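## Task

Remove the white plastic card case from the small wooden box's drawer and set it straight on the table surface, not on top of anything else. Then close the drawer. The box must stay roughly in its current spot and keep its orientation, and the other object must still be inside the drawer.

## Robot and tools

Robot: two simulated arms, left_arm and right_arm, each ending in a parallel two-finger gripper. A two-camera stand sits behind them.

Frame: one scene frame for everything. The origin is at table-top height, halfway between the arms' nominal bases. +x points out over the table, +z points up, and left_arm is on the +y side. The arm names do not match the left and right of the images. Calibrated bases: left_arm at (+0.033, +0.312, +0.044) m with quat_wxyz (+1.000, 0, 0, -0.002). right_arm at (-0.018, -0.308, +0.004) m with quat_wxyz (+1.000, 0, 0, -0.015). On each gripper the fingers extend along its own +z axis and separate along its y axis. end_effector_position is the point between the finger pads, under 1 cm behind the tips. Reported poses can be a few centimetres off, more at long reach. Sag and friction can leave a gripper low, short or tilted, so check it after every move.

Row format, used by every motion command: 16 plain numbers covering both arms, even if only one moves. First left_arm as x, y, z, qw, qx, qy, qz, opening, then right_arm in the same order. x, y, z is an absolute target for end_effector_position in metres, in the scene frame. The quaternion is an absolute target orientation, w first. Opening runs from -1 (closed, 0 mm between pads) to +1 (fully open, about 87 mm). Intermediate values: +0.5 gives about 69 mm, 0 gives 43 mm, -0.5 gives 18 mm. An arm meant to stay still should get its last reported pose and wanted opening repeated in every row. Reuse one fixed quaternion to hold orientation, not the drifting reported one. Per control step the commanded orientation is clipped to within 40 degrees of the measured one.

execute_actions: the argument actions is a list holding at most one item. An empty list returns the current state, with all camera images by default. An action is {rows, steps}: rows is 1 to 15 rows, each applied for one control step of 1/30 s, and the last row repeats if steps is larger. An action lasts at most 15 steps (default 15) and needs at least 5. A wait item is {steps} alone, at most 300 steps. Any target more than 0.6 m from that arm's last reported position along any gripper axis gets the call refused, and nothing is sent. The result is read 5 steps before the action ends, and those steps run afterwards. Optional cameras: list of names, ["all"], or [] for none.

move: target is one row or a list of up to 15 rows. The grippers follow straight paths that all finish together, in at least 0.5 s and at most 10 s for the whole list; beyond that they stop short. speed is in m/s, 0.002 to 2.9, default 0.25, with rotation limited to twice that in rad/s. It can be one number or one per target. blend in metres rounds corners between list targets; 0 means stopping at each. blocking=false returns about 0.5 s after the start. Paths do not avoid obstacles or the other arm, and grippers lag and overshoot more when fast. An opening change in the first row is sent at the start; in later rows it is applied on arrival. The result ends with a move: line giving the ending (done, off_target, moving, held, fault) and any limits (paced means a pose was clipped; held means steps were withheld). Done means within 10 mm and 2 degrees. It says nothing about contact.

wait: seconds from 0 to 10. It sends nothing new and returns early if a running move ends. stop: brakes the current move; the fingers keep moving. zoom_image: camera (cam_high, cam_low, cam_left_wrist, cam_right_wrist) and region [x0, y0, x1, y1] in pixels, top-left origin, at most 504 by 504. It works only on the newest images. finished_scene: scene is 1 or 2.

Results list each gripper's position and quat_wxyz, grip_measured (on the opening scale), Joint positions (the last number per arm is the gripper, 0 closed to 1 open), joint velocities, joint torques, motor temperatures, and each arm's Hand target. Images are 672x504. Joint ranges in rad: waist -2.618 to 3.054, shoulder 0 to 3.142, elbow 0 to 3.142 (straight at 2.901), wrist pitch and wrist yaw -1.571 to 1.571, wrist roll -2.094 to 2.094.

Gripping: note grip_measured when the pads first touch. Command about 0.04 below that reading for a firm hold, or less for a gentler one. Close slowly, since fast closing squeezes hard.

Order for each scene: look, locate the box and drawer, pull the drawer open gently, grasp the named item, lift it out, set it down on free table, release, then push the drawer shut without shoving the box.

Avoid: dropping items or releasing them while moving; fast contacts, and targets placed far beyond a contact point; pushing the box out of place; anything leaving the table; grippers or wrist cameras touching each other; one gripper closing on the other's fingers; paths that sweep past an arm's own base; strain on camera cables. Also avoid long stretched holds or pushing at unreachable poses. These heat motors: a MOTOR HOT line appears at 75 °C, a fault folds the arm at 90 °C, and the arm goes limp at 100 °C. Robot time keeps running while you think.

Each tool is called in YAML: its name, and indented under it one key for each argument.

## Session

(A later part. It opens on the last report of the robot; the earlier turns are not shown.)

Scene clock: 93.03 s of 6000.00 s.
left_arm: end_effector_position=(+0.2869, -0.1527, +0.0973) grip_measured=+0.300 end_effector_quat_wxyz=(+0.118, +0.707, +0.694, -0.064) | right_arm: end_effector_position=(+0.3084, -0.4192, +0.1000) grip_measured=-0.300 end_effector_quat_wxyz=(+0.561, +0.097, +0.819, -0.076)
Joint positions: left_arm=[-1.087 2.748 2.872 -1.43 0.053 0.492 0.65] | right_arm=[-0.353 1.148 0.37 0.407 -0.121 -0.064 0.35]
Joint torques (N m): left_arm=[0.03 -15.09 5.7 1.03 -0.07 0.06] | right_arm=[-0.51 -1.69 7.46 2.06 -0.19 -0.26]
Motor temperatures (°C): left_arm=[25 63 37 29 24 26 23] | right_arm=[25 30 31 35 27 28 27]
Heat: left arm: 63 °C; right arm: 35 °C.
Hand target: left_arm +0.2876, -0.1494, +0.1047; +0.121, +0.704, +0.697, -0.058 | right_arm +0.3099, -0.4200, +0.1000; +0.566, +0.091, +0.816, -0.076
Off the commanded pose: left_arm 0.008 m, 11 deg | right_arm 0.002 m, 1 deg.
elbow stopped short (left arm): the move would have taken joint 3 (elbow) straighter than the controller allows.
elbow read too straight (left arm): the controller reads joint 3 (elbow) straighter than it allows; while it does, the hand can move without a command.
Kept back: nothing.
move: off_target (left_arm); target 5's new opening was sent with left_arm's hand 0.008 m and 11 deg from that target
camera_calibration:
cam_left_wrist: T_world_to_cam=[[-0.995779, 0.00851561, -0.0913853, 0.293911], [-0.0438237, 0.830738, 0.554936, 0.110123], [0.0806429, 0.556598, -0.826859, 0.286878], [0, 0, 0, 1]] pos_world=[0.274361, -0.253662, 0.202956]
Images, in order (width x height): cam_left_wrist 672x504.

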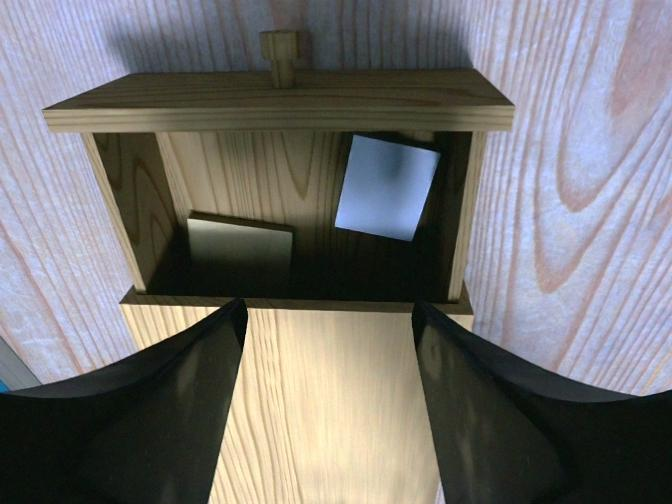

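move:
  target:
    - [0.267,-0.160,0.05,0.0308,0.7064,0.7064,-0.0308,-0.4,0.31,-0.42,0.10,0.566,0.091,0.816,-0.076,-0.3]
    - [0.267,-0.160,-0.02,0.0308,0.7064,0.7064,-0.0308,-0.4,0.31,-0.42,0.10,0.566,0.091,0.816,-0.076,-0.3]
    - [0.315,-0.158,-0.02,0.0308,0.7064,0.7064,-0.0308,-0.4,0.31,-0.42,0.10,0.566,0.091,0.816,-0.076,-0.3]
    - [0.31,-0.160,0.05,0.0308,0.7064,0.7064,-0.0308,-0.4,0.31,-0.42,0.10,0.566,0.091,0.816,-0.076,-0.3]
    - [0.288,-0.15,0.105,0.0308,0.7064,0.7064,-0.0308,0.1,0.31,-0.42,0.10,0.566,0.091,0.816,-0.076,-0.3]
  speed: [0.3,0.12,0.06,0.2,0.2]
  blend: [0.005,0,0,0.01,0]
  cameras: ["cam_left_wrist"]

Scene clock: 97.87 s of 6000.00 s.
left_arm: end_effector_position=(+0.2870, -0.1526, +0.0971) grip_measured=+0.100 end_effector_quat_wxyz=(+0.118, +0.707, +0.694, -0.064) | right_arm: end_effector_position=(+0.3084, -0.4192, +0.1000) grip_measured=-0.300 end_effector_quat_wxyz=(+0.561, +0.097, +0.819, -0.076)
Joint positions: left_arm=[-1.086 2.749 2.872 -1.43 0.053 0.492 0.55] | right_arm=[-0.353 1.148 0.37 0.407 -0.121 -0.064 0.35]
Joint torques (N m): left_arm=[-0.01 -15.16 5.7 1.02 -0.09 0.06] | right_arm=[-0.58 -1.68 7.58 2.08 -0.2 -0.25]
Motor temperatures (°C): left_arm=[25 63 37 29 24 26 23] | right_arm=[25 29 31 35 27 28 27]
Heat: left arm: 63 °C; right arm: 35 °C.
Hand target: left_arm +0.2877, -0.1493, +0.1047; +0.121, +0.704, +0.697, -0.058 | right_arm +0.3099, -0.4200, +0.1000; +0.566, +0.091, +0.816, -0.076
Off the commanded pose: left_arm 0.008 m, 11 deg | right_arm 0.002 m, 1 deg.
elbow stopped short (left arm): the move would have taken joint 3 (elbow) straighter than the controller allows.
elbow read too straight (left arm): the controller reads joint 3 (elbow) straighter than it allows; while it does, the hand can move without a command.
Kept back: nothing.
move: off_target (left_arm); target 5's new opening was sent with left_arm's hand 0.008 m and 11 deg from that target
camera_calibration:
cam_left_wrist: T_world_to_cam=[[-0.995794, 0.00821506, -0.0912491, 0.293991], [-0.0440266, 0.83053, 0.55523, 0.110103], [0.0803464, 0.556913, -0.826676, 0.286765], [0, 0, 0, 1]] pos_world=[0.274562, -0.253562, 0.202756]
Images, in order (width x height): cam_left_wrist 672x504.

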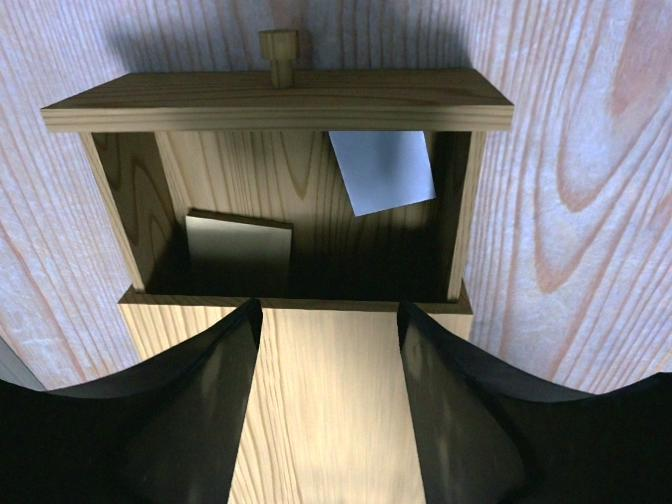

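move:
  target:
    - [0.268,-0.172,0.05,0.0308,0.7064,0.7064,-0.0308,-0.2,0.31,-0.42,0.10,0.566,0.091,0.816,-0.076,-0.3]
    - [0.268,-0.172,-0.02,0.0308,0.7064,0.7064,-0.0308,-0.2,0.31,-0.42,0.10,0.566,0.091,0.816,-0.076,-0.3]
    - [0.318,-0.162,-0.02,0.0308,0.7064,0.7064,-0.0308,-0.2,0.31,-0.42,0.10,0.566,0.091,0.816,-0.076,-0.3]
    - [0.31,-0.160,0.05,0.0308,0.7064,0.7064,-0.0308,-0.2,0.31,-0.42,0.10,0.566,0.091,0.816,-0.076,-0.3]
    - [0.288,-0.15,0.105,0.0308,0.7064,0.7064,-0.0308,0.1,0.31,-0.42,0.10,0.566,0.091,0.816,-0.076,-0.3]
  speed: [0.3,0.12,0.06,0.2,0.2]
  blend: [0.005,0,0,0.01,0]
  cameras: ["cam_left_wrist"]

Scene clock: 102.83 s of 6000.00 s.
left_arm: end_effector_position=(+0.2868, -0.1526, +0.0970) grip_measured=+0.100 end_effector_quat_wxyz=(+0.118, +0.707, +0.694, -0.064) | right_arm: end_effector_position=(+0.3084, -0.4192, +0.1001) grip_measured=-0.300 end_effector_quat_wxyz=(+0.561, +0.097, +0.819, -0.076)
Joint positions: left_arm=[-1.087 2.749 2.872 -1.43 0.053 0.492 0.55] | right_arm=[-0.353 1.148 0.37 0.407 -0.121 -0.064 0.35]
Joint torques (N m): left_arm=[0.06 -15.16 5.7 1.03 -0.07 0.06] | right_arm=[-0.55 -1.62 7.65 2.07 -0.19 -0.24]
Motor temperatures (°C): left_arm=[25 64 37 29 24 26 23] | right_arm=[25 29 31 35 27 28 27]
Heat: left arm: 64 °C; right arm: 35 °C.
Hand target: left_arm +0.2877, -0.1493, +0.1046; +0.121, +0.704, +0.697, -0.058 | right_arm +0.3099, -0.4200, +0.1000; +0.566, +0.091, +0.816, -0.076
Off the commanded pose: left_arm 0.008 m, 11 deg | right_arm 0.002 m, 1 deg.
elbow stopped short (left arm): the move would have taken joint 3 (elbow) straighter than the controller allows.
elbow read too straight (left arm): the controller reads joint 3 (elbow) straighter than it allows; while it does, the hand can move without a command.
Kept back: nothing.
move: off_target (left_arm); target 5's new opening was sent with left_arm's hand 0.009 m and 11 deg from that target
camera_calibration:
cam_left_wrist: T_world_to_cam=[[-0.995804, 0.008632, -0.0911029, 0.293862], [-0.043622, 0.830378, 0.555491, 0.11003], [0.0804448, 0.557134, -0.826517, 0.286751], [0, 0, 0, 1]] pos_world=[0.274362, -0.253662, 0.202656]
Images, in order (width x height): cam_left_wrist 672x504.

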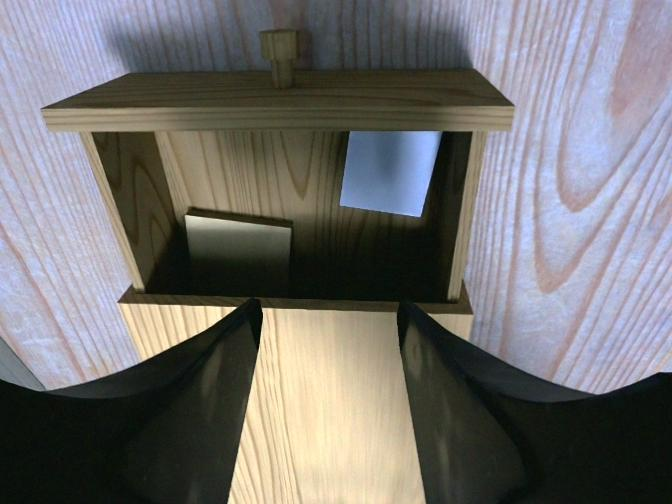

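execute_actions:
  actions: []
  cameras: ["cam_left_wrist","cam_high"]

Scene clock: 104.23 s of 6000.00 s.
left_arm: end_effector_position=(+0.2868, -0.1526, +0.0970) grip_measured=+0.100 end_effector_quat_wxyz=(+0.118, +0.707, +0.694, -0.064) | right_arm: end_effector_position=(+0.3084, -0.4192, +0.1001) grip_measured=-0.300 end_effector_quat_wxyz=(+0.561, +0.097, +0.819, -0.076)
Joint positions: left_arm=[-1.087 2.749 2.872 -1.43 0.053 0.492 0.55] | right_arm=[-0.353 1.148 0.37 0.407 -0.121 -0.064 0.35]
Joint velocities: within noise
Joint torques (N m): left_arm=[0.03 -15.17 5.72 1.04 -0.06 0.06] | right_arm=[-0.55 -1.73 7.62 2.04 -0.19 -0.25]
Motor temperatures (°C): left_arm=[25 64 37 29 24 26 23] | right_arm=[25 29 31 35 27 28 27]
Heat: left arm: 64 °C; right arm: 35 °C.
Hand target: left_arm +0.2877, -0.1494, +0.1046; +0.121, +0.704, +0.697, -0.058 | right_arm +0.3099, -0.4200, +0.1000; +0.566, +0.091, +0.816, -0.076
Off the commanded pose: left_arm 0.008 m, 11 deg | right_arm 0.002 m, 1 deg.
elbow read too straight (left arm): the controller reads joint 3 (elbow) straighter than it allows; while it does, the hand can move without a command.
Steps of this call (1-42: nothing new was sent). Readings (end_effector_position of left_arm | right_arm):
1: (+0.2868, -0.1526, +0.0970) | (+0.3084, -0.4192, +0.1001)
2: (+0.2868, -0.1526, +0.0970) | (+0.3084, -0.4192, +0.1001)
4: (+0.2868, -0.1526, +0.0970) | (+0.3084, -0.4192, +0.1001)
8: (+0.2868, -0.1526, +0.0970) | (+0.3084, -0.4192, +0.1001)
42: the state above
camera_calibration:
cam_left_wrist: T_world_to_cam=[[-0.995804, 0.008632, -0.0911029, 0.293862], [-0.043622, 0.830378, 0.555491, 0.11003], [0.0804448, 0.557134, -0.826517, 0.286751], [0, 0, 0, 1]] pos_world=[0.274362, -0.253662, 0.202656]
Images, in order (width x height): cam_high 672x504, cam_left_wrist 672x504.

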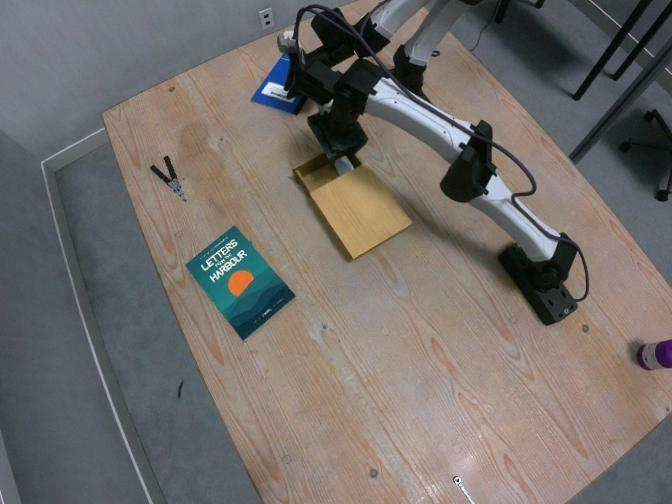

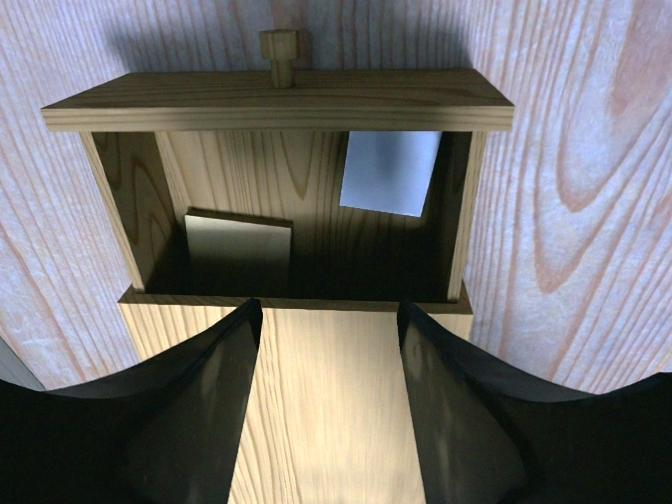

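move:
  target:
    - [0.266,-0.172,0.07,0.0308,0.7064,0.7064,-0.0308,-0.4,0.31,-0.42,0.10,0.566,0.091,0.816,-0.076,-0.3]
    - [0.266,-0.176,-0.02,0.0308,0.7064,0.7064,-0.0308,-0.4,0.31,-0.42,0.10,0.566,0.091,0.816,-0.076,-0.3]
    - [0.335,-0.172,-0.02,0.0308,0.7064,0.7064,-0.0308,-0.4,0.31,-0.42,0.10,0.566,0.091,0.816,-0.076,-0.3]
    - [0.325,-0.17,0.07,0.0308,0.7064,0.7064,-0.0308,-0.4,0.31,-0.42,0.10,0.566,0.091,0.816,-0.076,-0.3]
    - [0.29,-0.15,0.105,0.0308,0.7064,0.7064,-0.0308,0.1,0.31,-0.42,0.10,0.566,0.091,0.816,-0.076,-0.3]
  speed: [0.15,0.07,0.08,0.12,0.2]
  blend: [0.01,0,0,0.01,0]
  cameras: ["cam_left_wrist"]

Scene clock: 110.40 s of 6000.00 s.
left_arm: end_effector_position=(+0.2876, -0.1530, +0.0933) grip_measured=+0.100 end_effector_quat_wxyz=(+0.117, +0.709, +0.693, -0.063) | right_arm: end_effector_position=(+0.3084, -0.4192, +0.1001) grip_measured=-0.300 end_effector_quat_wxyz=(+0.561, +0.097, +0.819, -0.076)
Joint positions: left_arm=[-1.086 2.758 2.874 -1.427 0.052 0.495 0.55] | right_arm=[-0.353 1.148 0.37 0.407 -0.121 -0.064 0.35]
Joint torques (N m): left_arm=[0.29 -15.84 5.56 1.02 -0.06 0.06] | right_arm=[-0.58 -1.81 7.64 2.08 -0.19 -0.24]
Motor temperatures (°C): left_arm=[25 67 37 29 24 26 23] | right_arm=[25 29 31 36 27 28 27]
Heat: left arm: 67 °C; right arm: 36 °C.
Hand target: left_arm +0.2896, -0.1493, +0.1046; +0.123, +0.704, +0.697, -0.058 | right_arm +0.3099, -0.4200, +0.1000; +0.566, +0.091, +0.816, -0.076
Off the commanded pose: left_arm 0.012 m, 11 deg | right_arm 0.002 m, 1 deg.
elbow stopped short (left arm): the move would have taken joint 3 (elbow) straighter than the controller allows.
elbow read too straight (left arm): the controller reads joint 3 (elbow) straighter than it allows; while it does, the hand can move without a command.
Kept back: nothing.
move: off_target (left_arm); target 5's new opening was sent with left_arm's hand 0.012 m and 11 deg from that target
camera_calibration:
cam_left_wrist: T_world_to_cam=[[-0.995741, 0.0115285, -0.0914663, 0.294783], [-0.041698, 0.828542, 0.558373, 0.111426], [0.0822208, 0.559809, -0.824533, 0.283562], [0, 0, 0, 1]] pos_world=[0.274859, -0.25446, 0.198552]
Images, in order (width x height): cam_left_wrist 672x504.

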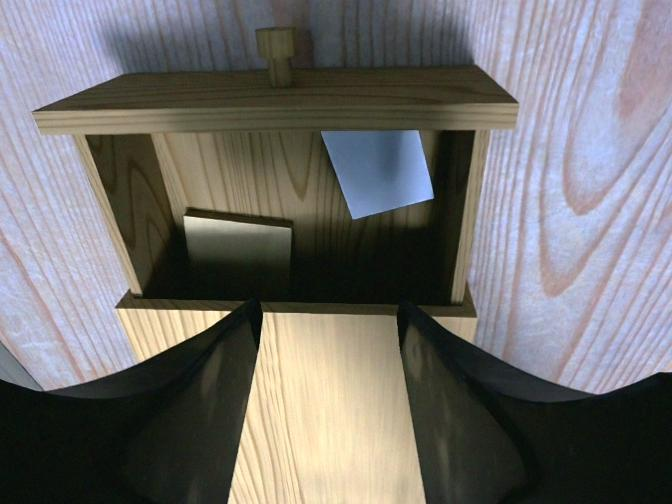

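move:
  target:
    - [0.266,-0.16,0.07,0.0308,0.7064,0.7064,-0.0308,-0.4,0.31,-0.42,0.10,0.566,0.091,0.816,-0.076,-0.3]
    - [0.266,-0.162,-0.02,0.0308,0.7064,0.7064,-0.0308,-0.4,0.31,-0.42,0.10,0.566,0.091,0.816,-0.076,-0.3]
    - [0.345,-0.162,-0.02,0.0308,0.7064,0.7064,-0.0308,-0.4,0.31,-0.42,0.10,0.566,0.091,0.816,-0.076,-0.3]
    - [0.325,-0.16,0.07,0.0308,0.7064,0.7064,-0.0308,-0.4,0.31,-0.42,0.10,0.566,0.091,0.816,-0.076,-0.3]
    - [0.29,-0.15,0.105,0.0308,0.7064,0.7064,-0.0308,0.1,0.31,-0.42,0.10,0.566,0.091,0.816,-0.076,-0.3]
  speed: [0.15,0.07,0.08,0.12,0.2]
  blend: [0.01,0,0,0.01,0]
  cameras: ["cam_left_wrist"]

Scene clock: 116.67 s of 6000.00 s.
left_arm: end_effector_position=(+0.2867, -0.1541, +0.0942) grip_measured=+0.100 end_effector_quat_wxyz=(+0.118, +0.709, +0.692, -0.063) | right_arm: end_effector_position=(+0.3084, -0.4192, +0.1001) grip_measured=-0.300 end_effector_quat_wxyz=(+0.561, +0.097, +0.819, -0.076)
Joint positions: left_arm=[-1.089 2.757 2.877 -1.427 0.051 0.495 0.55] | right_arm=[-0.353 1.148 0.37 0.407 -0.121 -0.064 0.35]
Joint torques (N m): left_arm=[0.54 -15.8 5.33 1.03 -0.04 0.06] | right_arm=[-0.55 -1.87 7.61 2.04 -0.15 -0.26]
Motor temperatures (°C): left_arm=[25 69 37 29 24 26 23] | right_arm=[25 29 31 36 27 28 27]
Heat: left arm: 69 °C; right arm: 36 °C.
Hand target: left_arm +0.2895, -0.1494, +0.1045; +0.123, +0.704, +0.697, -0.058 | right_arm +0.3099, -0.4200, +0.1000; +0.566, +0.091, +0.816, -0.076
Off the commanded pose: left_arm 0.012 m, 11 deg | right_arm 0.002 m, 1 deg.
elbow stopped short (left arm): the move would have taken joint 3 (elbow) straighter than the controller allows.
elbow read too straight (left arm): the controller reads joint 3 (elbow) straighter than it allows; while it does, the hand can move without a command.
Kept back: nothing.
move: off_target (left_arm); target 5's new opening was sent with left_arm's hand 0.012 m and 11 deg from that target
camera_calibration:
cam_left_wrist: T_world_to_cam=[[-0.995521, 0.0137928, -0.0935296, 0.294423], [-0.0407643, 0.829988, 0.55629, 0.111858], [0.0853012, 0.557611, -0.825708, 0.283803], [0, 0, 0, 1]] pos_world=[0.273456, -0.255154, 0.19965]
Images, in order (width x height): cam_left_wrist 672x504.

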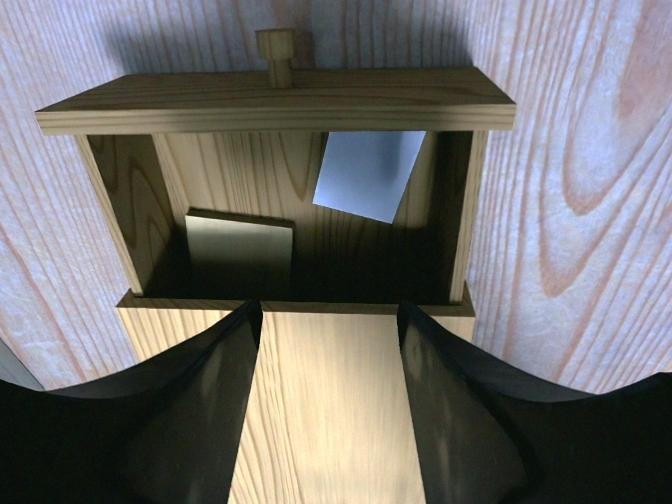

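move:
  target:
    - [0.272,-0.172,0.07,0.0308,0.7064,0.7064,-0.0308,-0.4,0.31,-0.42,0.10,0.566,0.091,0.816,-0.076,-0.3]
    - [0.272,-0.176,-0.02,0.0308,0.7064,0.7064,-0.0308,-0.4,0.31,-0.42,0.10,0.566,0.091,0.816,-0.076,-0.3]
    - [0.338,-0.172,-0.02,0.0308,0.7064,0.7064,-0.0308,-0.4,0.31,-0.42,0.10,0.566,0.091,0.816,-0.076,-0.3]
    - [0.325,-0.17,0.07,0.0308,0.7064,0.7064,-0.0308,-0.4,0.31,-0.42,0.10,0.566,0.091,0.816,-0.076,-0.3]
    - [0.29,-0.15,0.105,0.0308,0.7064,0.7064,-0.0308,0.1,0.31,-0.42,0.10,0.566,0.091,0.816,-0.076,-0.3]
  speed: [0.15,0.07,0.08,0.12,0.2]
  blend: [0.01,0,0,0.01,0]
  cameras: ["cam_left_wrist"]

Scene clock: 122.87 s of 6000.00 s.
left_arm: end_effector_position=(+0.2877, -0.1536, +0.0946) grip_measured=+0.100 end_effector_quat_wxyz=(+0.119, +0.709, +0.693, -0.063) | right_arm: end_effector_position=(+0.3084, -0.4192, +0.1001) grip_measured=-0.300 end_effector_quat_wxyz=(+0.561, +0.097, +0.819, -0.076)
Joint positions: left_arm=[-1.087 2.756 2.877 -1.427 0.051 0.495 0.55] | right_arm=[-0.353 1.148 0.37 0.407 -0.121 -0.064 0.35]
Joint torques (N m): left_arm=[0.31 -15.75 5.29 1.04 -0.05 0.06] | right_arm=[-0.61 -1.85 7.53 2.06 -0.18 -0.26]
Motor temperatures (°C): left_arm=[25 72 37 29 24 26 23] | right_arm=[25 29 31 36 27 28 27]
Heat: left arm: 72 °C; right arm: 36 °C.
Hand target: left_arm +0.2896, -0.1493, +0.1045; +0.123, +0.704, +0.697, -0.058 | right_arm +0.3099, -0.4200, +0.1000; +0.566, +0.091, +0.816, -0.076
Off the commanded pose: left_arm 0.011 m, 11 deg | right_arm 0.002 m, 1 deg.
elbow stopped short (left arm): the move would have taken joint 3 (elbow) straighter than the controller allows.
elbow read too straight (left arm): the controller reads joint 3 (elbow) straighter than it allows; while it does, the hand can move without a command.
Kept back: nothing.
move: off_target (left_arm); target 5's new opening was sent with left_arm's hand 0.011 m and 11 deg from that target
camera_calibration:
cam_left_wrist: T_world_to_cam=[[-0.995545, 0.0115637, -0.0935784, 0.295207], [-0.042578, 0.830371, 0.555582, 0.111875], [0.0841294, 0.557091, -0.826179, 0.284057], [0, 0, 0, 1]] pos_world=[0.274757, -0.254557, 0.200151]
Images, in order (width x height): cam_left_wrist 672x504.

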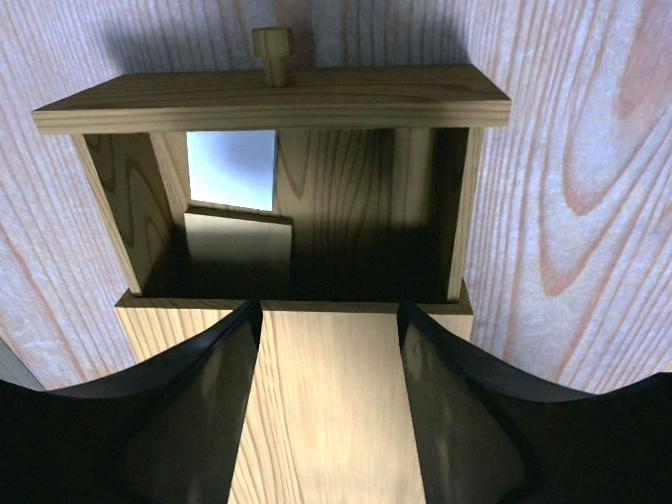

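move:
  target:
    - [0.33,0.1,0.17,0.0308,0.7064,0.7064,-0.0308,0.1,0.31,-0.42,0.10,0.566,0.091,0.816,-0.076,-0.3]
    - [0.33,0.25,0.13,0.0436,0,0.999,0,0.1,0.315,-0.30,0.19,0.183,-0.683,0.683,0.183,-0.4]
    - [0.25,0.3,0.12,0.0436,0,0.999,0,0.1,0.315,-0.19,0.155,0.183,-0.683,0.683,0.183,-0.4]
  speed: [0.3,0.35,0.3]
  blend: [0.02,0.03,0]
  cameras: ["cam_right_wrist"]

Scene clock: 129.03 s of 6000.00 s.
left_arm: end_effector_position=(+0.2493, +0.2977, +0.1201) grip_measured=+0.100 end_effector_quat_wxyz=(+0.035, -0.002, +0.999, -0.002) | right_arm: end_effector_position=(+0.3113, -0.1896, +0.1617) grip_measured=-0.400 end_effector_quat_wxyz=(-0.186, +0.688, -0.678, -0.183)
Joint positions: left_arm=[-0.052 1.467 1.035 -1.068 0 -0.059 0.55] | right_arm=[0.227 1.787 1.678 -1.346 -0.516 -1.358 0.3]
Joint torques (N m): left_arm=[0.5 -5.89 5.39 0.92 -0.04 0.25] | right_arm=[0.01 -5.59 7.06 0.5 -0.32 -0.07]
Motor temperatures (°C): left_arm=[25 71 37 29 24 26 23] | right_arm=[25 29 32 36 27 28 27]
Heat: left arm: 71 °C; right arm: 36 °C.
Hand target: left_arm +0.2500, +0.3000, +0.1200; +0.043, +0.000, +0.999, +0.000 | right_arm +0.3148, -0.1901, +0.1549; -0.183, +0.683, -0.683, -0.183
Off the commanded pose: left_arm 0.002 m, 1 deg | right_arm 0.008 m, 1 deg.
Kept back: nothing.
move: done; blend cut to 0 m at target 2; target 2's new opening was sent with right_arm's hand 0.005 m and 4 deg from that target
camera_calibration:
cam_right_wrist: T_world_to_cam=[[0.999359, 0.0309492, 0.0179703, -0.309951], [0.0228949, -0.938819, 0.343648, -0.220985], [0.0275065, -0.343017, -0.938926, 0.218498], [0, 0, 0, 1]] pos_world=[0.308801, -0.122924, 0.286665]
Images, in order (width x height): cam_right_wrist 672x504.

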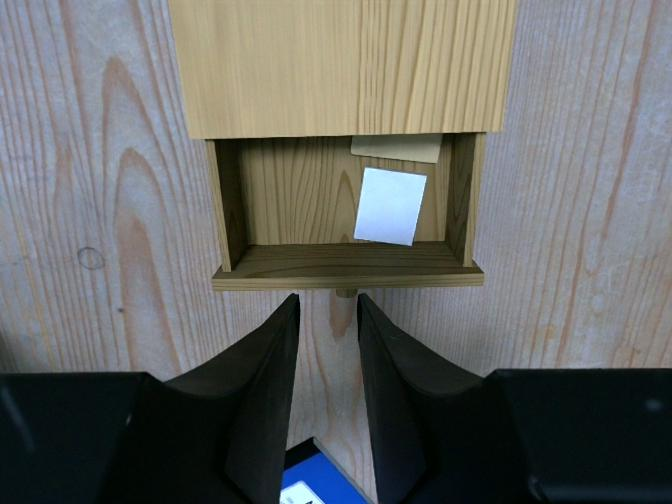

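move:
  target:
    - [0.25,0.3,0.12,0.0436,0,0.999,0,0.1,0.349,-0.175,0.08,0.183,-0.683,0.683,0.183,-0.4]
    - [0.25,0.3,0.12,0.0436,0,0.999,0,0.1,0.349,-0.177,0.0,0.183,-0.683,0.683,0.183,-0.4]
    - [0.25,0.3,0.12,0.0436,0,0.999,0,0.1,0.315,-0.177,0.0,0.183,-0.683,0.683,0.183,-0.4]
    - [0.25,0.3,0.12,0.0436,0,0.999,0,0.1,0.318,-0.177,0.08,0.183,-0.683,0.683,0.183,-0.4]
    - [0.25,0.3,0.12,0.0436,0,0.999,0,0.1,0.315,-0.19,0.155,0.183,-0.683,0.683,0.183,-0.4]
  speed: [0.2,0.07,0.08,0.12,0.2]
  blend: [0.01,0,0,0.01,0]
  cameras: ["cam_right_wrist"]

Scene clock: 133.87 s of 6000.00 s.
left_arm: end_effector_position=(+0.2495, +0.2977, +0.1201) grip_measured=+0.100 end_effector_quat_wxyz=(+0.036, -0.001, +0.999, -0.002) | right_arm: end_effector_position=(+0.3113, -0.1888, +0.1392) grip_measured=-0.400 end_effector_quat_wxyz=(-0.164, +0.678, -0.690, -0.195)
Joint positions: left_arm=[-0.052 1.467 1.035 -1.067 0 -0.058 0.55] | right_arm=[0.231 1.829 1.643 -1.315 -0.511 -1.334 0.3]
Joint torques (N m): left_arm=[0.51 -5.85 5.41 0.93 -0.04 0.24] | right_arm=[-0.43 -9.14 10.06 0.18 -0.37 -0.28]
Motor temperatures (°C): left_arm=[25 67 37 29 24 26 23] | right_arm=[25 29 32 35 27 28 27]
Heat: left arm: 67 °C; right arm: 35 °C.
Hand target: left_arm +0.2500, +0.3000, +0.1200; +0.043, +0.000, +0.999, +0.000 | right_arm +0.3146, -0.1900, +0.1547; -0.183, +0.683, -0.683, -0.183
Off the commanded pose: left_arm 0.002 m, 1 deg | right_arm 0.016 m, 3 deg.
Kept back: nothing.
move: off_target (right_arm)
camera_calibration:
cam_right_wrist: T_world_to_cam=[[0.999205, 0.0139966, -0.03733, -0.305013], [0.0263947, -0.933996, 0.356308, -0.214472], [-0.029879, -0.35701, -0.933623, 0.212029], [0, 0, 0, 1]] pos_world=[0.316766, -0.120351, 0.262987]
Images, in order (width x height): cam_right_wrist 672x504.

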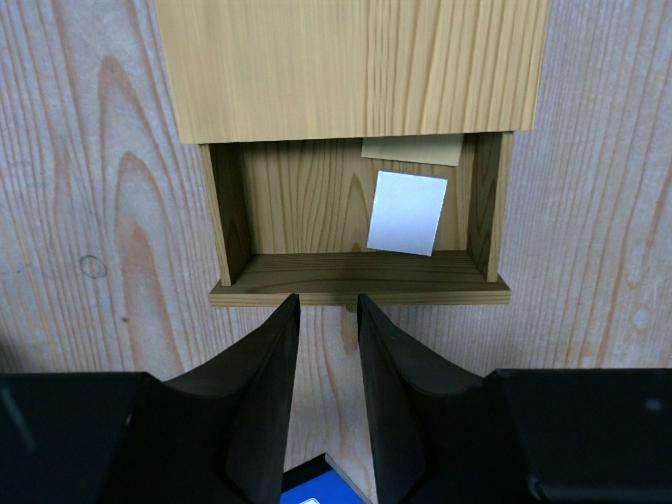

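move:
  target:
    - [0.25,0.3,0.12,0.0436,0,0.999,0,0.1,0.352,-0.177,0.07,0.183,-0.683,0.683,0.183,-0.4]
    - [0.25,0.3,0.12,0.0436,0,0.999,0,0.1,0.352,-0.177,-0.03,0.183,-0.683,0.683,0.183,-0.4]
    - [0.25,0.3,0.12,0.0436,0,0.999,0,0.1,0.315,-0.177,-0.03,0.183,-0.683,0.683,0.183,-0.4]
  speed: [0.2,0.07,0.08]
  blend: [0.01,0,0]
  cameras: ["cam_right_wrist"]

move:
  target:
    - [0.25,0.3,0.12,0.0436,0,0.999,0,0.1,0.318,-0.177,0.08,0.183,-0.683,0.683,0.183,-0.4]
    - [0.25,0.3,0.12,0.0436,0,0.999,0,0.1,0.315,-0.19,0.155,0.183,-0.683,0.683,0.183,-0.4]
  speed: [0.12,0.2]
  blend: [0.01,0]
  cameras: ["cam_right_wrist"]

Scene clock: 137.07 s of 6000.00 s.
left_arm: end_effector_position=(+0.2495, +0.2977, +0.1201) grip_measured=+0.100 end_effector_quat_wxyz=(+0.036, -0.001, +0.999, -0.002) | right_arm: end_effector_position=(+0.3451, -0.1779, +0.0344) grip_measured=-0.400 end_effector_quat_wxyz=(-0.258, +0.678, -0.670, -0.161)
Joint positions: left_arm=[-0.052 1.467 1.035 -1.067 0 -0.058 0.55] | right_arm=[0.22 1.851 1.209 -0.652 -0.559 -1.313 0.3]
Joint torques (N m): left_arm=[0.5 -5.89 5.42 0.92 -0.04 0.23] | right_arm=[3.92 0.25 -1.07 0.92 0.13 -0.22]
Motor temperatures (°C): left_arm=[25 65 37 29 24 26 23] | right_arm=[25 29 31 34 27 27 27]
Heat: left arm: 65 °C; right arm: 34 °C.
Hand target: left_arm +0.2500, +0.3000, +0.1200; +0.043, +0.000, +0.999, +0.000 | right_arm +0.3094, -0.1804, -0.0216; -0.182, +0.685, -0.681, -0.183
Off the commanded pose: left_arm 0.002 m, 1 deg | right_arm 0.071 m, 9 deg.
Kept back: nothing.
move: off_target (right_arm)
camera_calibration:
cam_right_wrist: T_world_to_cam=[[0.989488, -0.011869, 0.14413, -0.350279], [-0.0509843, -0.961268, 0.27086, -0.143056], [0.135332, -0.275361, -0.951767, 0.0772066], [0, 0, 0, 1]] pos_world=[0.328854, -0.120413, 0.162716]
Images, in order (width x height): cam_right_wrist 672x504.

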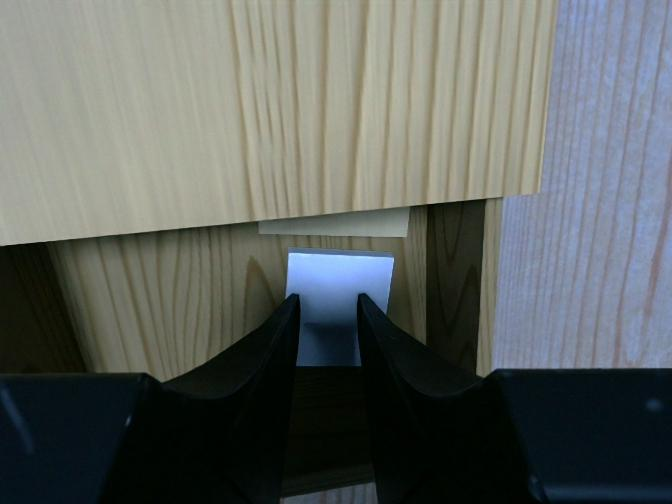

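Scene clock: 139.00 s of 6000.00 s.
left_arm: end_effector_position=(+0.2495, +0.2977, +0.1201) grip_measured=+0.100 end_effector_quat_wxyz=(+0.036, -0.001, +0.999, -0.002) | right_arm: end_effector_position=(+0.3111, -0.1887, +0.1380) grip_measured=-0.400 end_effector_quat_wxyz=(-0.163, +0.678, -0.690, -0.196)
Joint positions: left_arm=[-0.052 1.467 1.035 -1.067 0 -0.058 0.55] | right_arm=[0.231 1.832 1.642 -1.315 -0.511 -1.334 0.3]
Joint torques (N m): left_arm=[0.5 -5.9 5.44 0.93 -0.04 0.23] | right_arm=[-0.49 -9.47 10.13 0.14 -0.38 -0.28]
Motor temperatures (°C): left_arm=[25 64 37 29 24 26 23] | right_arm=[25 30 31 34 27 27 27]
Heat: left arm: 64 °C; right arm: 34 °C.
Hand target: left_arm +0.2500, +0.3000, +0.1200; +0.043, +0.000, +0.999, +0.000 | right_arm +0.3146, -0.1900, +0.1547; -0.183, +0.683, -0.683, -0.183
Off the commanded pose: left_arm 0.002 m, 1 deg | right_arm 0.018 m, 3 deg.
Kept back: nothing.
move: off_target (right_arm)
camera_calibration:
cam_right_wrist: T_world_to_cam=[[0.99905, 0.0141237, -0.0412289, -0.304161], [0.0279045, -0.933985, 0.356222, -0.214413], [-0.033476, -0.357034, -0.933491, 0.212058], [0, 0, 0, 1]] pos_world=[0.316954, -0.120251, 0.261793]
Images, in order (width x height): cam_right_wrist 672x504.

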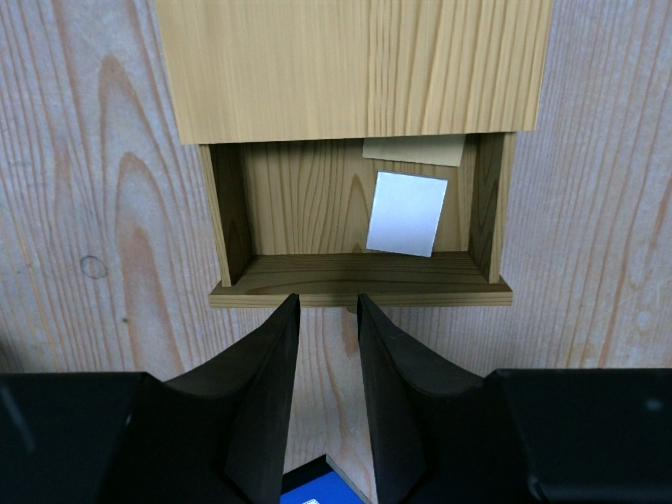

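move:
  target:
    - [0.25,0.3,0.12,0.0436,0,0.999,0,0.1,0.354,-0.172,0.07,0.183,-0.683,0.683,0.183,-0.4]
    - [0.25,0.3,0.12,0.0436,0,0.999,0,0.1,0.354,-0.172,0.002,0.183,-0.683,0.683,0.183,-0.4]
    - [0.25,0.3,0.12,0.0436,0,0.999,0,0.1,0.285,-0.175,0.002,0.183,-0.683,0.683,0.183,-0.4]
  speed: [0.2,0.07,0.08]
  blend: [0.01,0,0]
  cameras: ["cam_right_wrist"]

Scene clock: 142.23 s of 6000.00 s.
left_arm: end_effector_position=(+0.2495, +0.2977, +0.1201) grip_measured=+0.100 end_effector_quat_wxyz=(+0.036, -0.001, +0.999, -0.002) | right_arm: end_effector_position=(+0.3302, -0.1721, +0.0349) grip_measured=-0.400 end_effector_quat_wxyz=(-0.255, +0.694, -0.659, -0.135)
Joint positions: left_arm=[-0.052 1.467 1.035 -1.067 0 -0.058 0.55] | right_arm=[0.268 1.778 1.121 -0.6 -0.503 -1.303 0.3]
Joint torques (N m): left_arm=[0.51 -5.86 5.37 0.92 -0.04 0.23] | right_arm=[2.26 -4.11 2.06 -0.06 -0.32 0.2]
Motor temperatures (°C): left_arm=[25 62 37 29 24 26 23] | right_arm=[25 30 31 34 27 27 27]
Heat: left arm: 62 °C; right arm: 34 °C.
Hand target: left_arm +0.2500, +0.3000, +0.1200; +0.043, +0.000, +0.999, +0.000 | right_arm +0.2861, -0.1758, +0.0058; -0.183, +0.684, -0.683, -0.181
Off the commanded pose: left_arm 0.002 m, 1 deg | right_arm 0.056 m, 10 deg.
Kept back: nothing.
move: off_target (right_arm)
camera_calibration:
cam_right_wrist: T_world_to_cam=[[0.982428, 0.0189501, 0.185676, -0.329391], [-0.0401639, -0.95006, 0.309473, -0.14136], [0.182268, -0.311493, -0.932604, 0.0589626], [0, 0, 0, 1]] pos_world=[0.307178, -0.109692, 0.159896]
Images, in order (width x height): cam_right_wrist 672x504.

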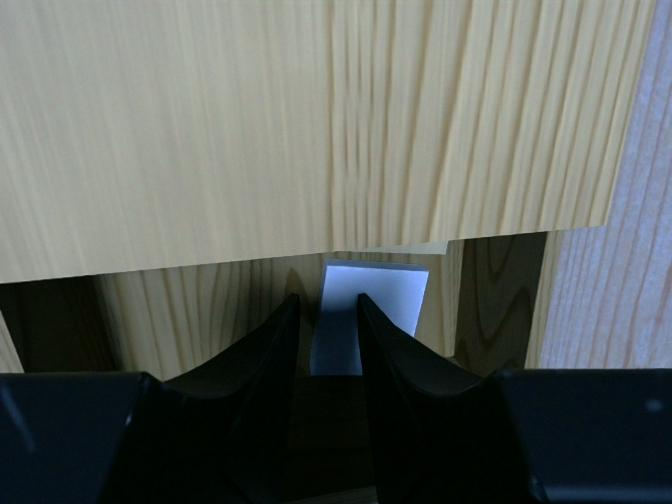

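move:
  target:
    - [0.25,0.3,0.12,0.0436,0,0.999,0,0.1,0.32,-0.175,0.095,0.195,-0.634,0.729,0.170,-0.4]
    - [0.25,0.3,0.12,0.0436,0,0.999,0,0.1,0.347,-0.172,0.085,0.195,-0.634,0.729,0.170,0.15]
  speed: 0.15
  cameras: ["cam_right_wrist"]

Scene clock: 145.10 s of 6000.00 s.
left_arm: end_effector_position=(+0.2495, +0.2977, +0.1201) grip_measured=+0.100 end_effector_quat_wxyz=(+0.036, -0.001, +0.999, -0.002) | right_arm: end_effector_position=(+0.3377, -0.1713, +0.0818) grip_measured=+0.150 end_effector_quat_wxyz=(+0.188, -0.635, +0.729, +0.175)
Joint positions: left_arm=[-0.052 1.467 1.035 -1.067 0 -0.058 0.55] | right_arm=[0.268 1.878 1.473 -0.977 -0.487 -1.147 0.575]
Joint torques (N m): left_arm=[0.53 -5.87 5.38 0.92 -0.05 0.23] | right_arm=[-0.54 -6.56 10.7 0.5 -0.31 -0.14]
Motor temperatures (°C): left_arm=[25 61 36 28 24 26 23] | right_arm=[25 30 31 33 27 27 27]
Heat: left arm: 61 °C; right arm: 33 °C.
Hand target: left_arm +0.2500, +0.3000, +0.1200; +0.043, +0.000, +0.999, +0.000 | right_arm +0.3468, -0.1722, +0.0850; +0.195, -0.634, +0.729, +0.170
Off the commanded pose: left_arm 0.002 m, 1 deg | right_arm 0.010 m, 1 deg.
Kept back: nothing.
move: done
camera_calibration:
cam_right_wrist: T_world_to_cam=[[0.993351, -0.114823, -0.0083819, -0.356233], [-0.104573, -0.930334, 0.351488, -0.133047], [-0.048157, -0.348274, -0.936155, 0.173314], [0, 0, 0, 1]] pos_world=[0.348297, -0.104322, 0.206027]
Images, in order (width x height): cam_right_wrist 672x504.

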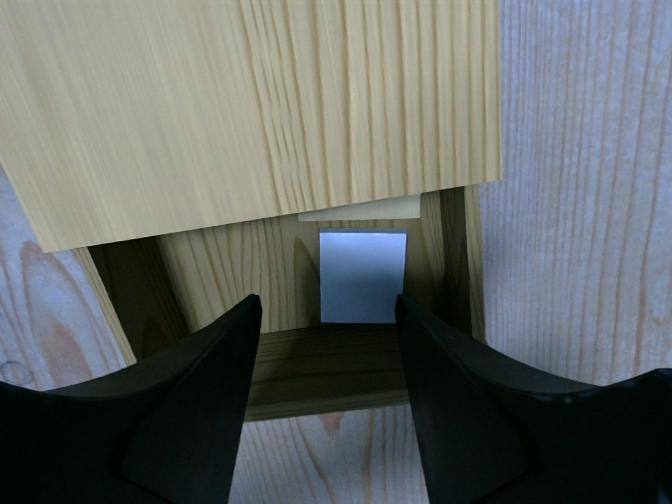

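move:
  target:
    - [0.25,0.3,0.12,0.0436,0,0.999,0,0.1,0.359,-0.170,0.075,0.195,-0.634,0.729,0.170,0.13]
    - [0.25,0.3,0.12,0.0436,0,0.999,0,0.1,0.359,-0.169,0.052,0.195,-0.634,0.729,0.170,0.13]
  speed: 0.08
  cameras: ["cam_right_wrist"]

Scene clock: 146.83 s of 6000.00 s.
left_arm: end_effector_position=(+0.2495, +0.2977, +0.1201) grip_measured=+0.100 end_effector_quat_wxyz=(+0.036, -0.001, +0.999, -0.002) | right_arm: end_effector_position=(+0.3550, -0.1671, +0.0581) grip_measured=+0.130 end_effector_quat_wxyz=(+0.194, -0.635, +0.727, +0.172)
Joint positions: left_arm=[-0.052 1.467 1.035 -1.067 0 -0.058 0.55] | right_arm=[0.268 1.949 1.472 -0.89 -0.487 -1.147 0.565]
Joint torques (N m): left_arm=[0.51 -5.89 5.39 0.93 -0.05 0.24] | right_arm=[-0.43 -6.97 7.35 0.72 -0.3 -0.16]
Motor temperatures (°C): left_arm=[25 60 36 28 24 26 23] | right_arm=[25 30 31 33 27 27 27]
Heat: left arm: 60 °C; right arm: 33 °C.
Hand target: left_arm +0.2500, +0.3000, +0.1200; +0.043, +0.000, +0.999, +0.000 | right_arm +0.3589, -0.1691, +0.0521; +0.195, -0.634, +0.729, +0.170
Off the commanded pose: left_arm 0.002 m, 1 deg | right_arm 0.008 m, 0 deg.
Kept back: nothing.
move: done
camera_calibration:
cam_right_wrist: T_world_to_cam=[[0.99337, -0.114832, 0.00551143, -0.373895], [-0.10961, -0.931558, 0.346677, -0.117223], [-0.0346754, -0.344983, -0.937968, 0.149357], [0, 0, 0, 1]] pos_world=[0.363746, -0.10061, 0.182792]
Images, in order (width x height): cam_right_wrist 672x504.

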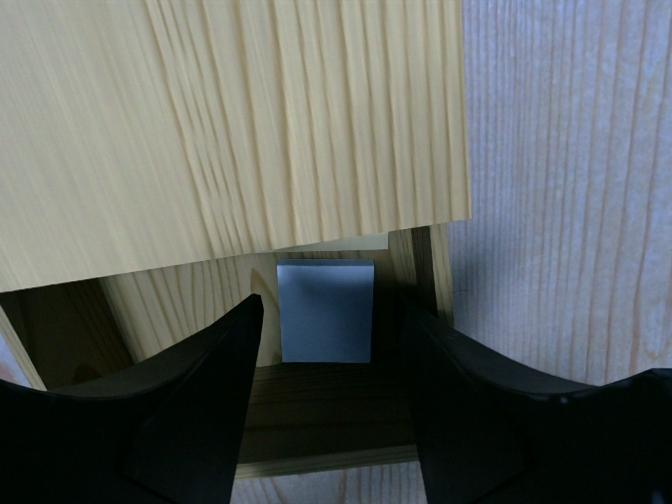

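move:
  target:
    - [0.25,0.3,0.12,0.0436,0,0.999,0,0.1,0.3575,-0.170,0.044,0.195,-0.634,0.729,0.170,0.06]
    - [0.25,0.3,0.12,0.0436,0,0.999,0,0.1,0.357,-0.172,0.027,0.195,-0.634,0.729,0.170,0.06]
  speed: 0.05
  cameras: ["cam_right_wrist"]

Scene clock: 148.60 s of 6000.00 s.
left_arm: end_effector_position=(+0.2495, +0.2977, +0.1201) grip_measured=+0.100 end_effector_quat_wxyz=(+0.036, -0.001, +0.999, -0.002) | right_arm: end_effector_position=(+0.3550, -0.1688, +0.0365) grip_measured=+0.060 end_effector_quat_wxyz=(+0.198, -0.635, +0.727, +0.170)
Joint positions: left_arm=[-0.052 1.467 1.035 -1.067 0 -0.058 0.55] | right_arm=[0.263 1.963 1.402 -0.798 -0.487 -1.149 0.53]
Joint torques (N m): left_arm=[0.49 -5.83 5.39 0.93 -0.04 0.25] | right_arm=[-0.65 -6.42 6.76 0.76 -0.3 -0.22]
Motor temperatures (°C): left_arm=[25 59 36 28 24 26 23] | right_arm=[25 30 31 33 27 27 27]
Heat: left arm: 59 °C; right arm: 33 °C.
Hand target: left_arm +0.2500, +0.3000, +0.1200; +0.043, +0.000, +0.999, +0.000 | right_arm +0.3568, -0.1720, +0.0272; +0.195, -0.634, +0.729, +0.170
Off the commanded pose: left_arm 0.002 m, 1 deg | right_arm 0.010 m, 0 deg.
Kept back: nothing.
move: done
camera_calibration:
cam_right_wrist: T_world_to_cam=[[0.992939, -0.117923, 0.0129039, -0.374681], [-0.115153, -0.932013, 0.343644, -0.109268], [-0.028497, -0.342703, -0.939011, 0.126716], [0, 0, 0, 1]] pos_world=[0.363064, -0.102596, 0.161372]
Images, in order (width x height): cam_right_wrist 672x504.

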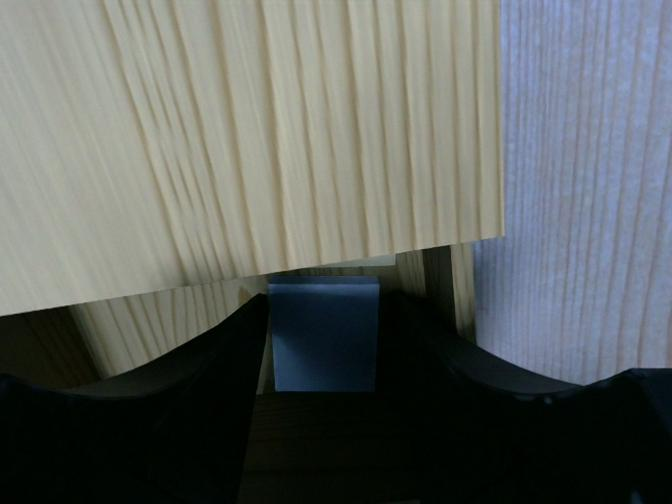

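move:
  target: [0.25,0.3,0.12,0.0436,0,0.999,0,0.1,0.357,-0.174,0.017,0.195,-0.634,0.729,0.170,0.08]
  speed: 0.05
  cameras: ["cam_right_wrist"]

Scene clock: 149.53 s of 6000.00 s.
left_arm: end_effector_position=(+0.2495, +0.2977, +0.1201) grip_measured=+0.100 end_effector_quat_wxyz=(+0.036, -0.001, +0.999, -0.002) | right_arm: end_effector_position=(+0.3555, -0.1693, +0.0329) grip_measured=+0.080 end_effector_quat_wxyz=(+0.202, -0.634, +0.727, +0.170)
Joint positions: left_arm=[-0.052 1.467 1.035 -1.067 0 -0.058 0.55] | right_arm=[0.26 1.963 1.385 -0.775 -0.492 -1.151 0.54]
Joint torques (N m): left_arm=[0.44 -5.9 5.41 0.92 -0.03 0.23] | right_arm=[-0.75 -5.59 5.85 0.84 -0.28 -0.29]
Motor temperatures (°C): left_arm=[25 59 36 28 24 26 23] | right_arm=[25 30 31 33 27 27 27]
Heat: left arm: 59 °C; right arm: 33 °C.
Hand target: left_arm +0.2500, +0.3000, +0.1200; +0.043, +0.000, +0.999, +0.000 | right_arm +0.3564, -0.1742, +0.0174; +0.195, -0.634, +0.729, +0.170
Off the commanded pose: left_arm 0.002 m, 1 deg | right_arm 0.017 m, 1 deg.
Kept back: nothing.
move: off_target (right_arm)
camera_calibration:
cam_right_wrist: T_world_to_cam=[[0.992753, -0.118752, 0.0183987, -0.375401], [-0.117966, -0.933875, 0.337583, -0.107632], [-0.0229067, -0.337307, -0.941116, 0.1222], [0, 0, 0, 1]] pos_world=[0.362783, -0.103875, 0.158246]
Images, in order (width x height): cam_right_wrist 672x504.

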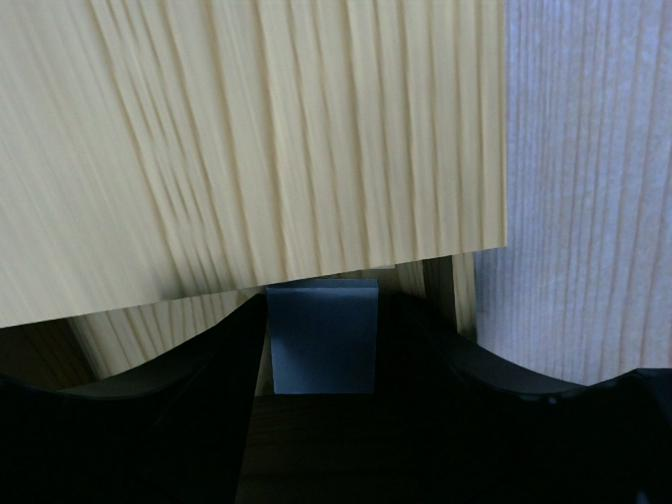

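move:
  target: [0.25,0.3,0.12,0.0436,0,0.999,0,0.1,0.357,-0.174,0.022,0.195,-0.634,0.729,0.170,-0.2]
  speed: 0.05
  cameras: ["cam_right_wrist"]

Scene clock: 150.47 s of 6000.00 s.
left_arm: end_effector_position=(+0.2495, +0.2977, +0.1201) grip_measured=+0.100 end_effector_quat_wxyz=(+0.036, -0.001, +0.999, -0.002) | right_arm: end_effector_position=(+0.3573, -0.1692, +0.0332) grip_measured=-0.066 end_effector_quat_wxyz=(+0.205, -0.635, +0.726, +0.169)
Joint positions: left_arm=[-0.052 1.467 1.035 -1.067 0 -0.058 0.55] | right_arm=[0.259 1.963 1.385 -0.768 -0.493 -1.152 0.467]
Joint torques (N m): left_arm=[0.54 -5.86 5.42 0.93 -0.05 0.24] | right_arm=[-0.8 -6.08 7.1 0.63 -0.27 -0.24]
Motor temperatures (°C): left_arm=[25 59 36 28 24 26 23] | right_arm=[25 30 31 33 27 27 27]
Heat: left arm: 59 °C; right arm: 33 °C.
Hand target: left_arm +0.2500, +0.3000, +0.1200; +0.043, +0.000, +0.999, +0.000 | right_arm +0.3567, -0.1740, +0.0222; +0.195, -0.634, +0.729, +0.170
Off the commanded pose: left_arm 0.002 m, 1 deg | right_arm 0.012 m, 1 deg.
Kept back: nothing.
move: off_target (right_arm)
camera_calibration:
cam_right_wrist: T_world_to_cam=[[0.992603, -0.118791, 0.0250395, -0.377354], [-0.1203, -0.934733, 0.334368, -0.106593], [-0.0163147, -0.334907, -0.94211, 0.12062], [0, 0, 0, 1]] pos_world=[0.363708, -0.104067, 0.158727]
Images, in order (width x height): cam_right_wrist 672x504.

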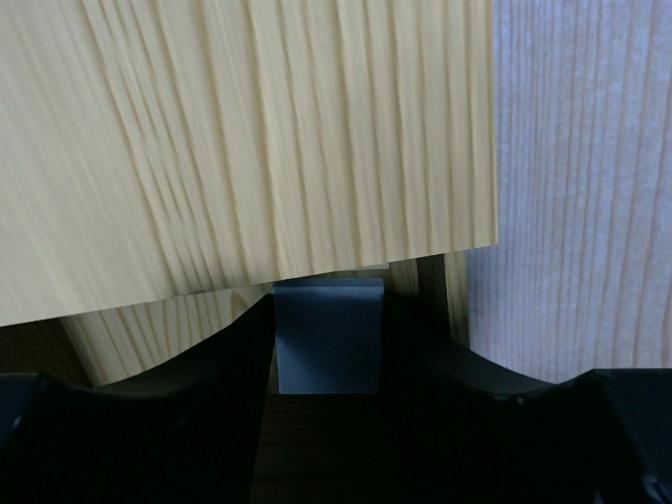

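Gripped. Lift.

move:
  target:
    - [0.25,0.3,0.12,0.0436,0,0.999,0,0.1,0.357,-0.174,0.08,0.195,-0.634,0.729,0.170,-0.2]
    - [0.25,0.3,0.12,0.0436,0,0.999,0,0.1,0.35,-0.18,0.12,0.195,-0.634,0.729,0.170,-0.2]
  speed: 0.08
  cameras: ["cam_right_wrist"]

Scene clock: 152.93 s of 6000.00 s.
left_arm: end_effector_position=(+0.2495, +0.2977, +0.1201) grip_measured=+0.100 end_effector_quat_wxyz=(+0.036, -0.001, +0.999, -0.002) | right_arm: end_effector_position=(+0.3428, -0.1783, +0.0972) grip_measured=-0.066 end_effector_quat_wxyz=(+0.169, -0.627, +0.737, +0.187)
Joint positions: left_arm=[-0.052 1.467 1.035 -1.067 0 -0.058 0.55] | right_arm=[0.245 1.929 1.608 -1.116 -0.493 -1.163 0.467]
Joint torques (N m): left_arm=[0.49 -5.9 5.38 0.94 -0.04 0.24] | right_arm=[-0.49 -11.07 10.47 0.27 -0.27 -0.29]
Motor temperatures (°C): left_arm=[25 58 36 28 24 26 23] | right_arm=[25 31 31 33 27 27 27]
Heat: left arm: 58 °C; right arm: 33 °C.
Hand target: left_arm +0.2500, +0.3000, +0.1200; +0.043, +0.000, +0.999, +0.000 | right_arm +0.3494, -0.1800, +0.1197; +0.195, -0.634, +0.729, +0.170
Off the commanded pose: left_arm 0.002 m, 1 deg | right_arm 0.024 m, 4 deg.
Kept back: nothing.
move: off_target (right_arm)
camera_calibration:
cam_right_wrist: T_world_to_cam=[[0.990754, -0.123885, -0.0553117, -0.358103], [-0.0956399, -0.926899, 0.36292, -0.148084], [-0.0962289, -0.354275, -0.930177, 0.200394], [0, 0, 0, 1]] pos_world=[0.359913, -0.110628, 0.220337]
Images, in order (width x height): cam_right_wrist 672x504.

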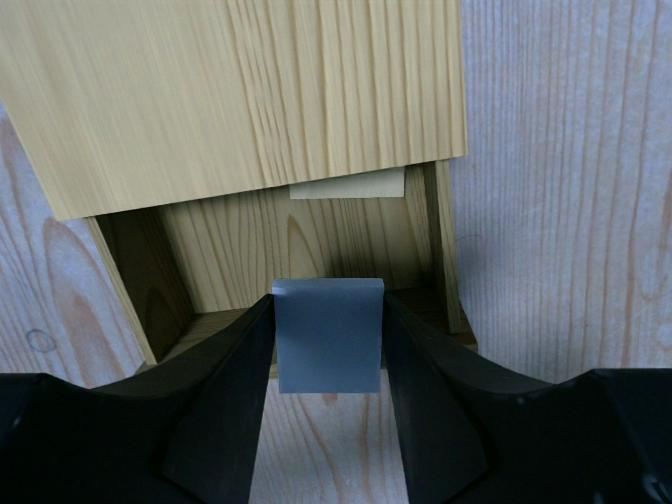

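move:
  target:
    - [0.25,0.3,0.12,0.0436,0,0.999,0,0.1,0.37,-0.25,0.16,0.2588,-0.4,0.8,0.1,-0.2]
    - [0.25,0.3,0.12,0.0436,0,0.999,0,0.1,0.41,-0.33,0.08,0.2588,0,0.966,0,-0.2]
    - [0.25,0.3,0.12,0.0436,0,0.999,0,0.1,0.41,-0.33,0.035,0.2588,0,0.966,0,-0.2]
  speed: [0.15,0.2,0.08]
  blend: [0.02,0.01,0]
  cameras: ["cam_right_wrist","cam_high"]

Scene clock: 158.53 s of 6000.00 s.
left_arm: end_effector_position=(+0.2495, +0.2977, +0.1201) grip_measured=+0.100 end_effector_quat_wxyz=(+0.036, -0.001, +0.999, -0.002) | right_arm: end_effector_position=(+0.4057, -0.3254, +0.0399) grip_measured=-0.066 end_effector_quat_wxyz=(+0.255, -0.009, +0.967, +0.005)
Joint positions: left_arm=[-0.052 1.467 1.035 -1.067 0 -0.058 0.55] | right_arm=[-0.023 1.889 1.283 -0.451 -0.04 -0.062 0.467]
Joint torques (N m): left_arm=[0.5 -5.9 5.39 0.93 -0.04 0.24] | right_arm=[-0.54 -6.79 7.64 1.37 0.08 -0.06]
Motor temperatures (°C): left_arm=[25 56 36 28 24 26 23] | right_arm=[25 32 31 33 27 27 27]
Heat: left arm: 56 °C; right arm: 33 °C.
Hand target: left_arm +0.2500, +0.3000, +0.1200; +0.043, +0.000, +0.999, +0.000 | right_arm +0.4098, -0.3299, +0.0352; +0.259, +0.000, +0.966, +0.000
Off the commanded pose: left_arm 0.002 m, 1 deg | right_arm 0.008 m, 1 deg.
Kept back: nothing.
move: done
camera_calibration:
cam_right_wrist: T_world_to_cam=[[0.0396104, -0.999207, 0.00392558, -0.343139], [-0.933952, -0.0356265, 0.355618, 0.372783], [-0.355197, -0.0177525, -0.934623, 0.315788], [0, 0, 0, 1]] pos_world=[0.47392, -0.32398, 0.163922]
Images, in order (width x height): cam_high 672x504, cam_right_wrist 672x504.

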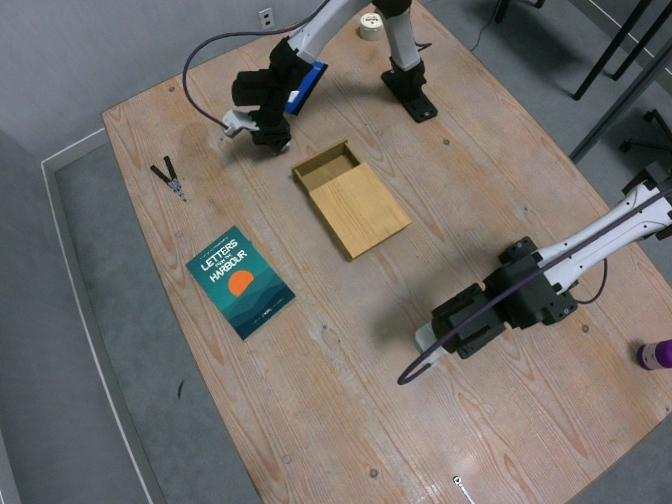

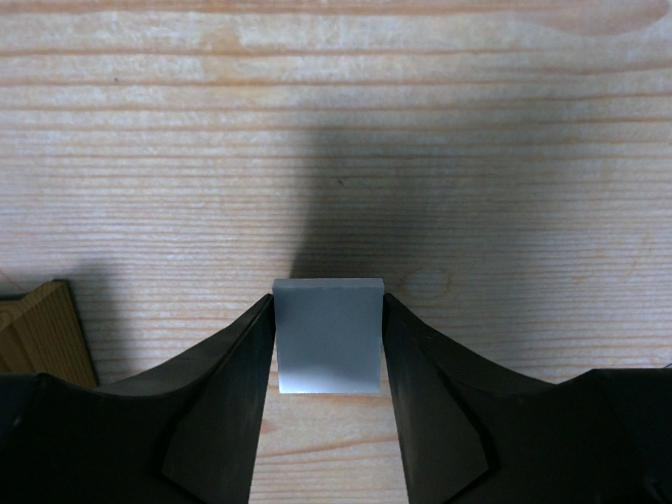

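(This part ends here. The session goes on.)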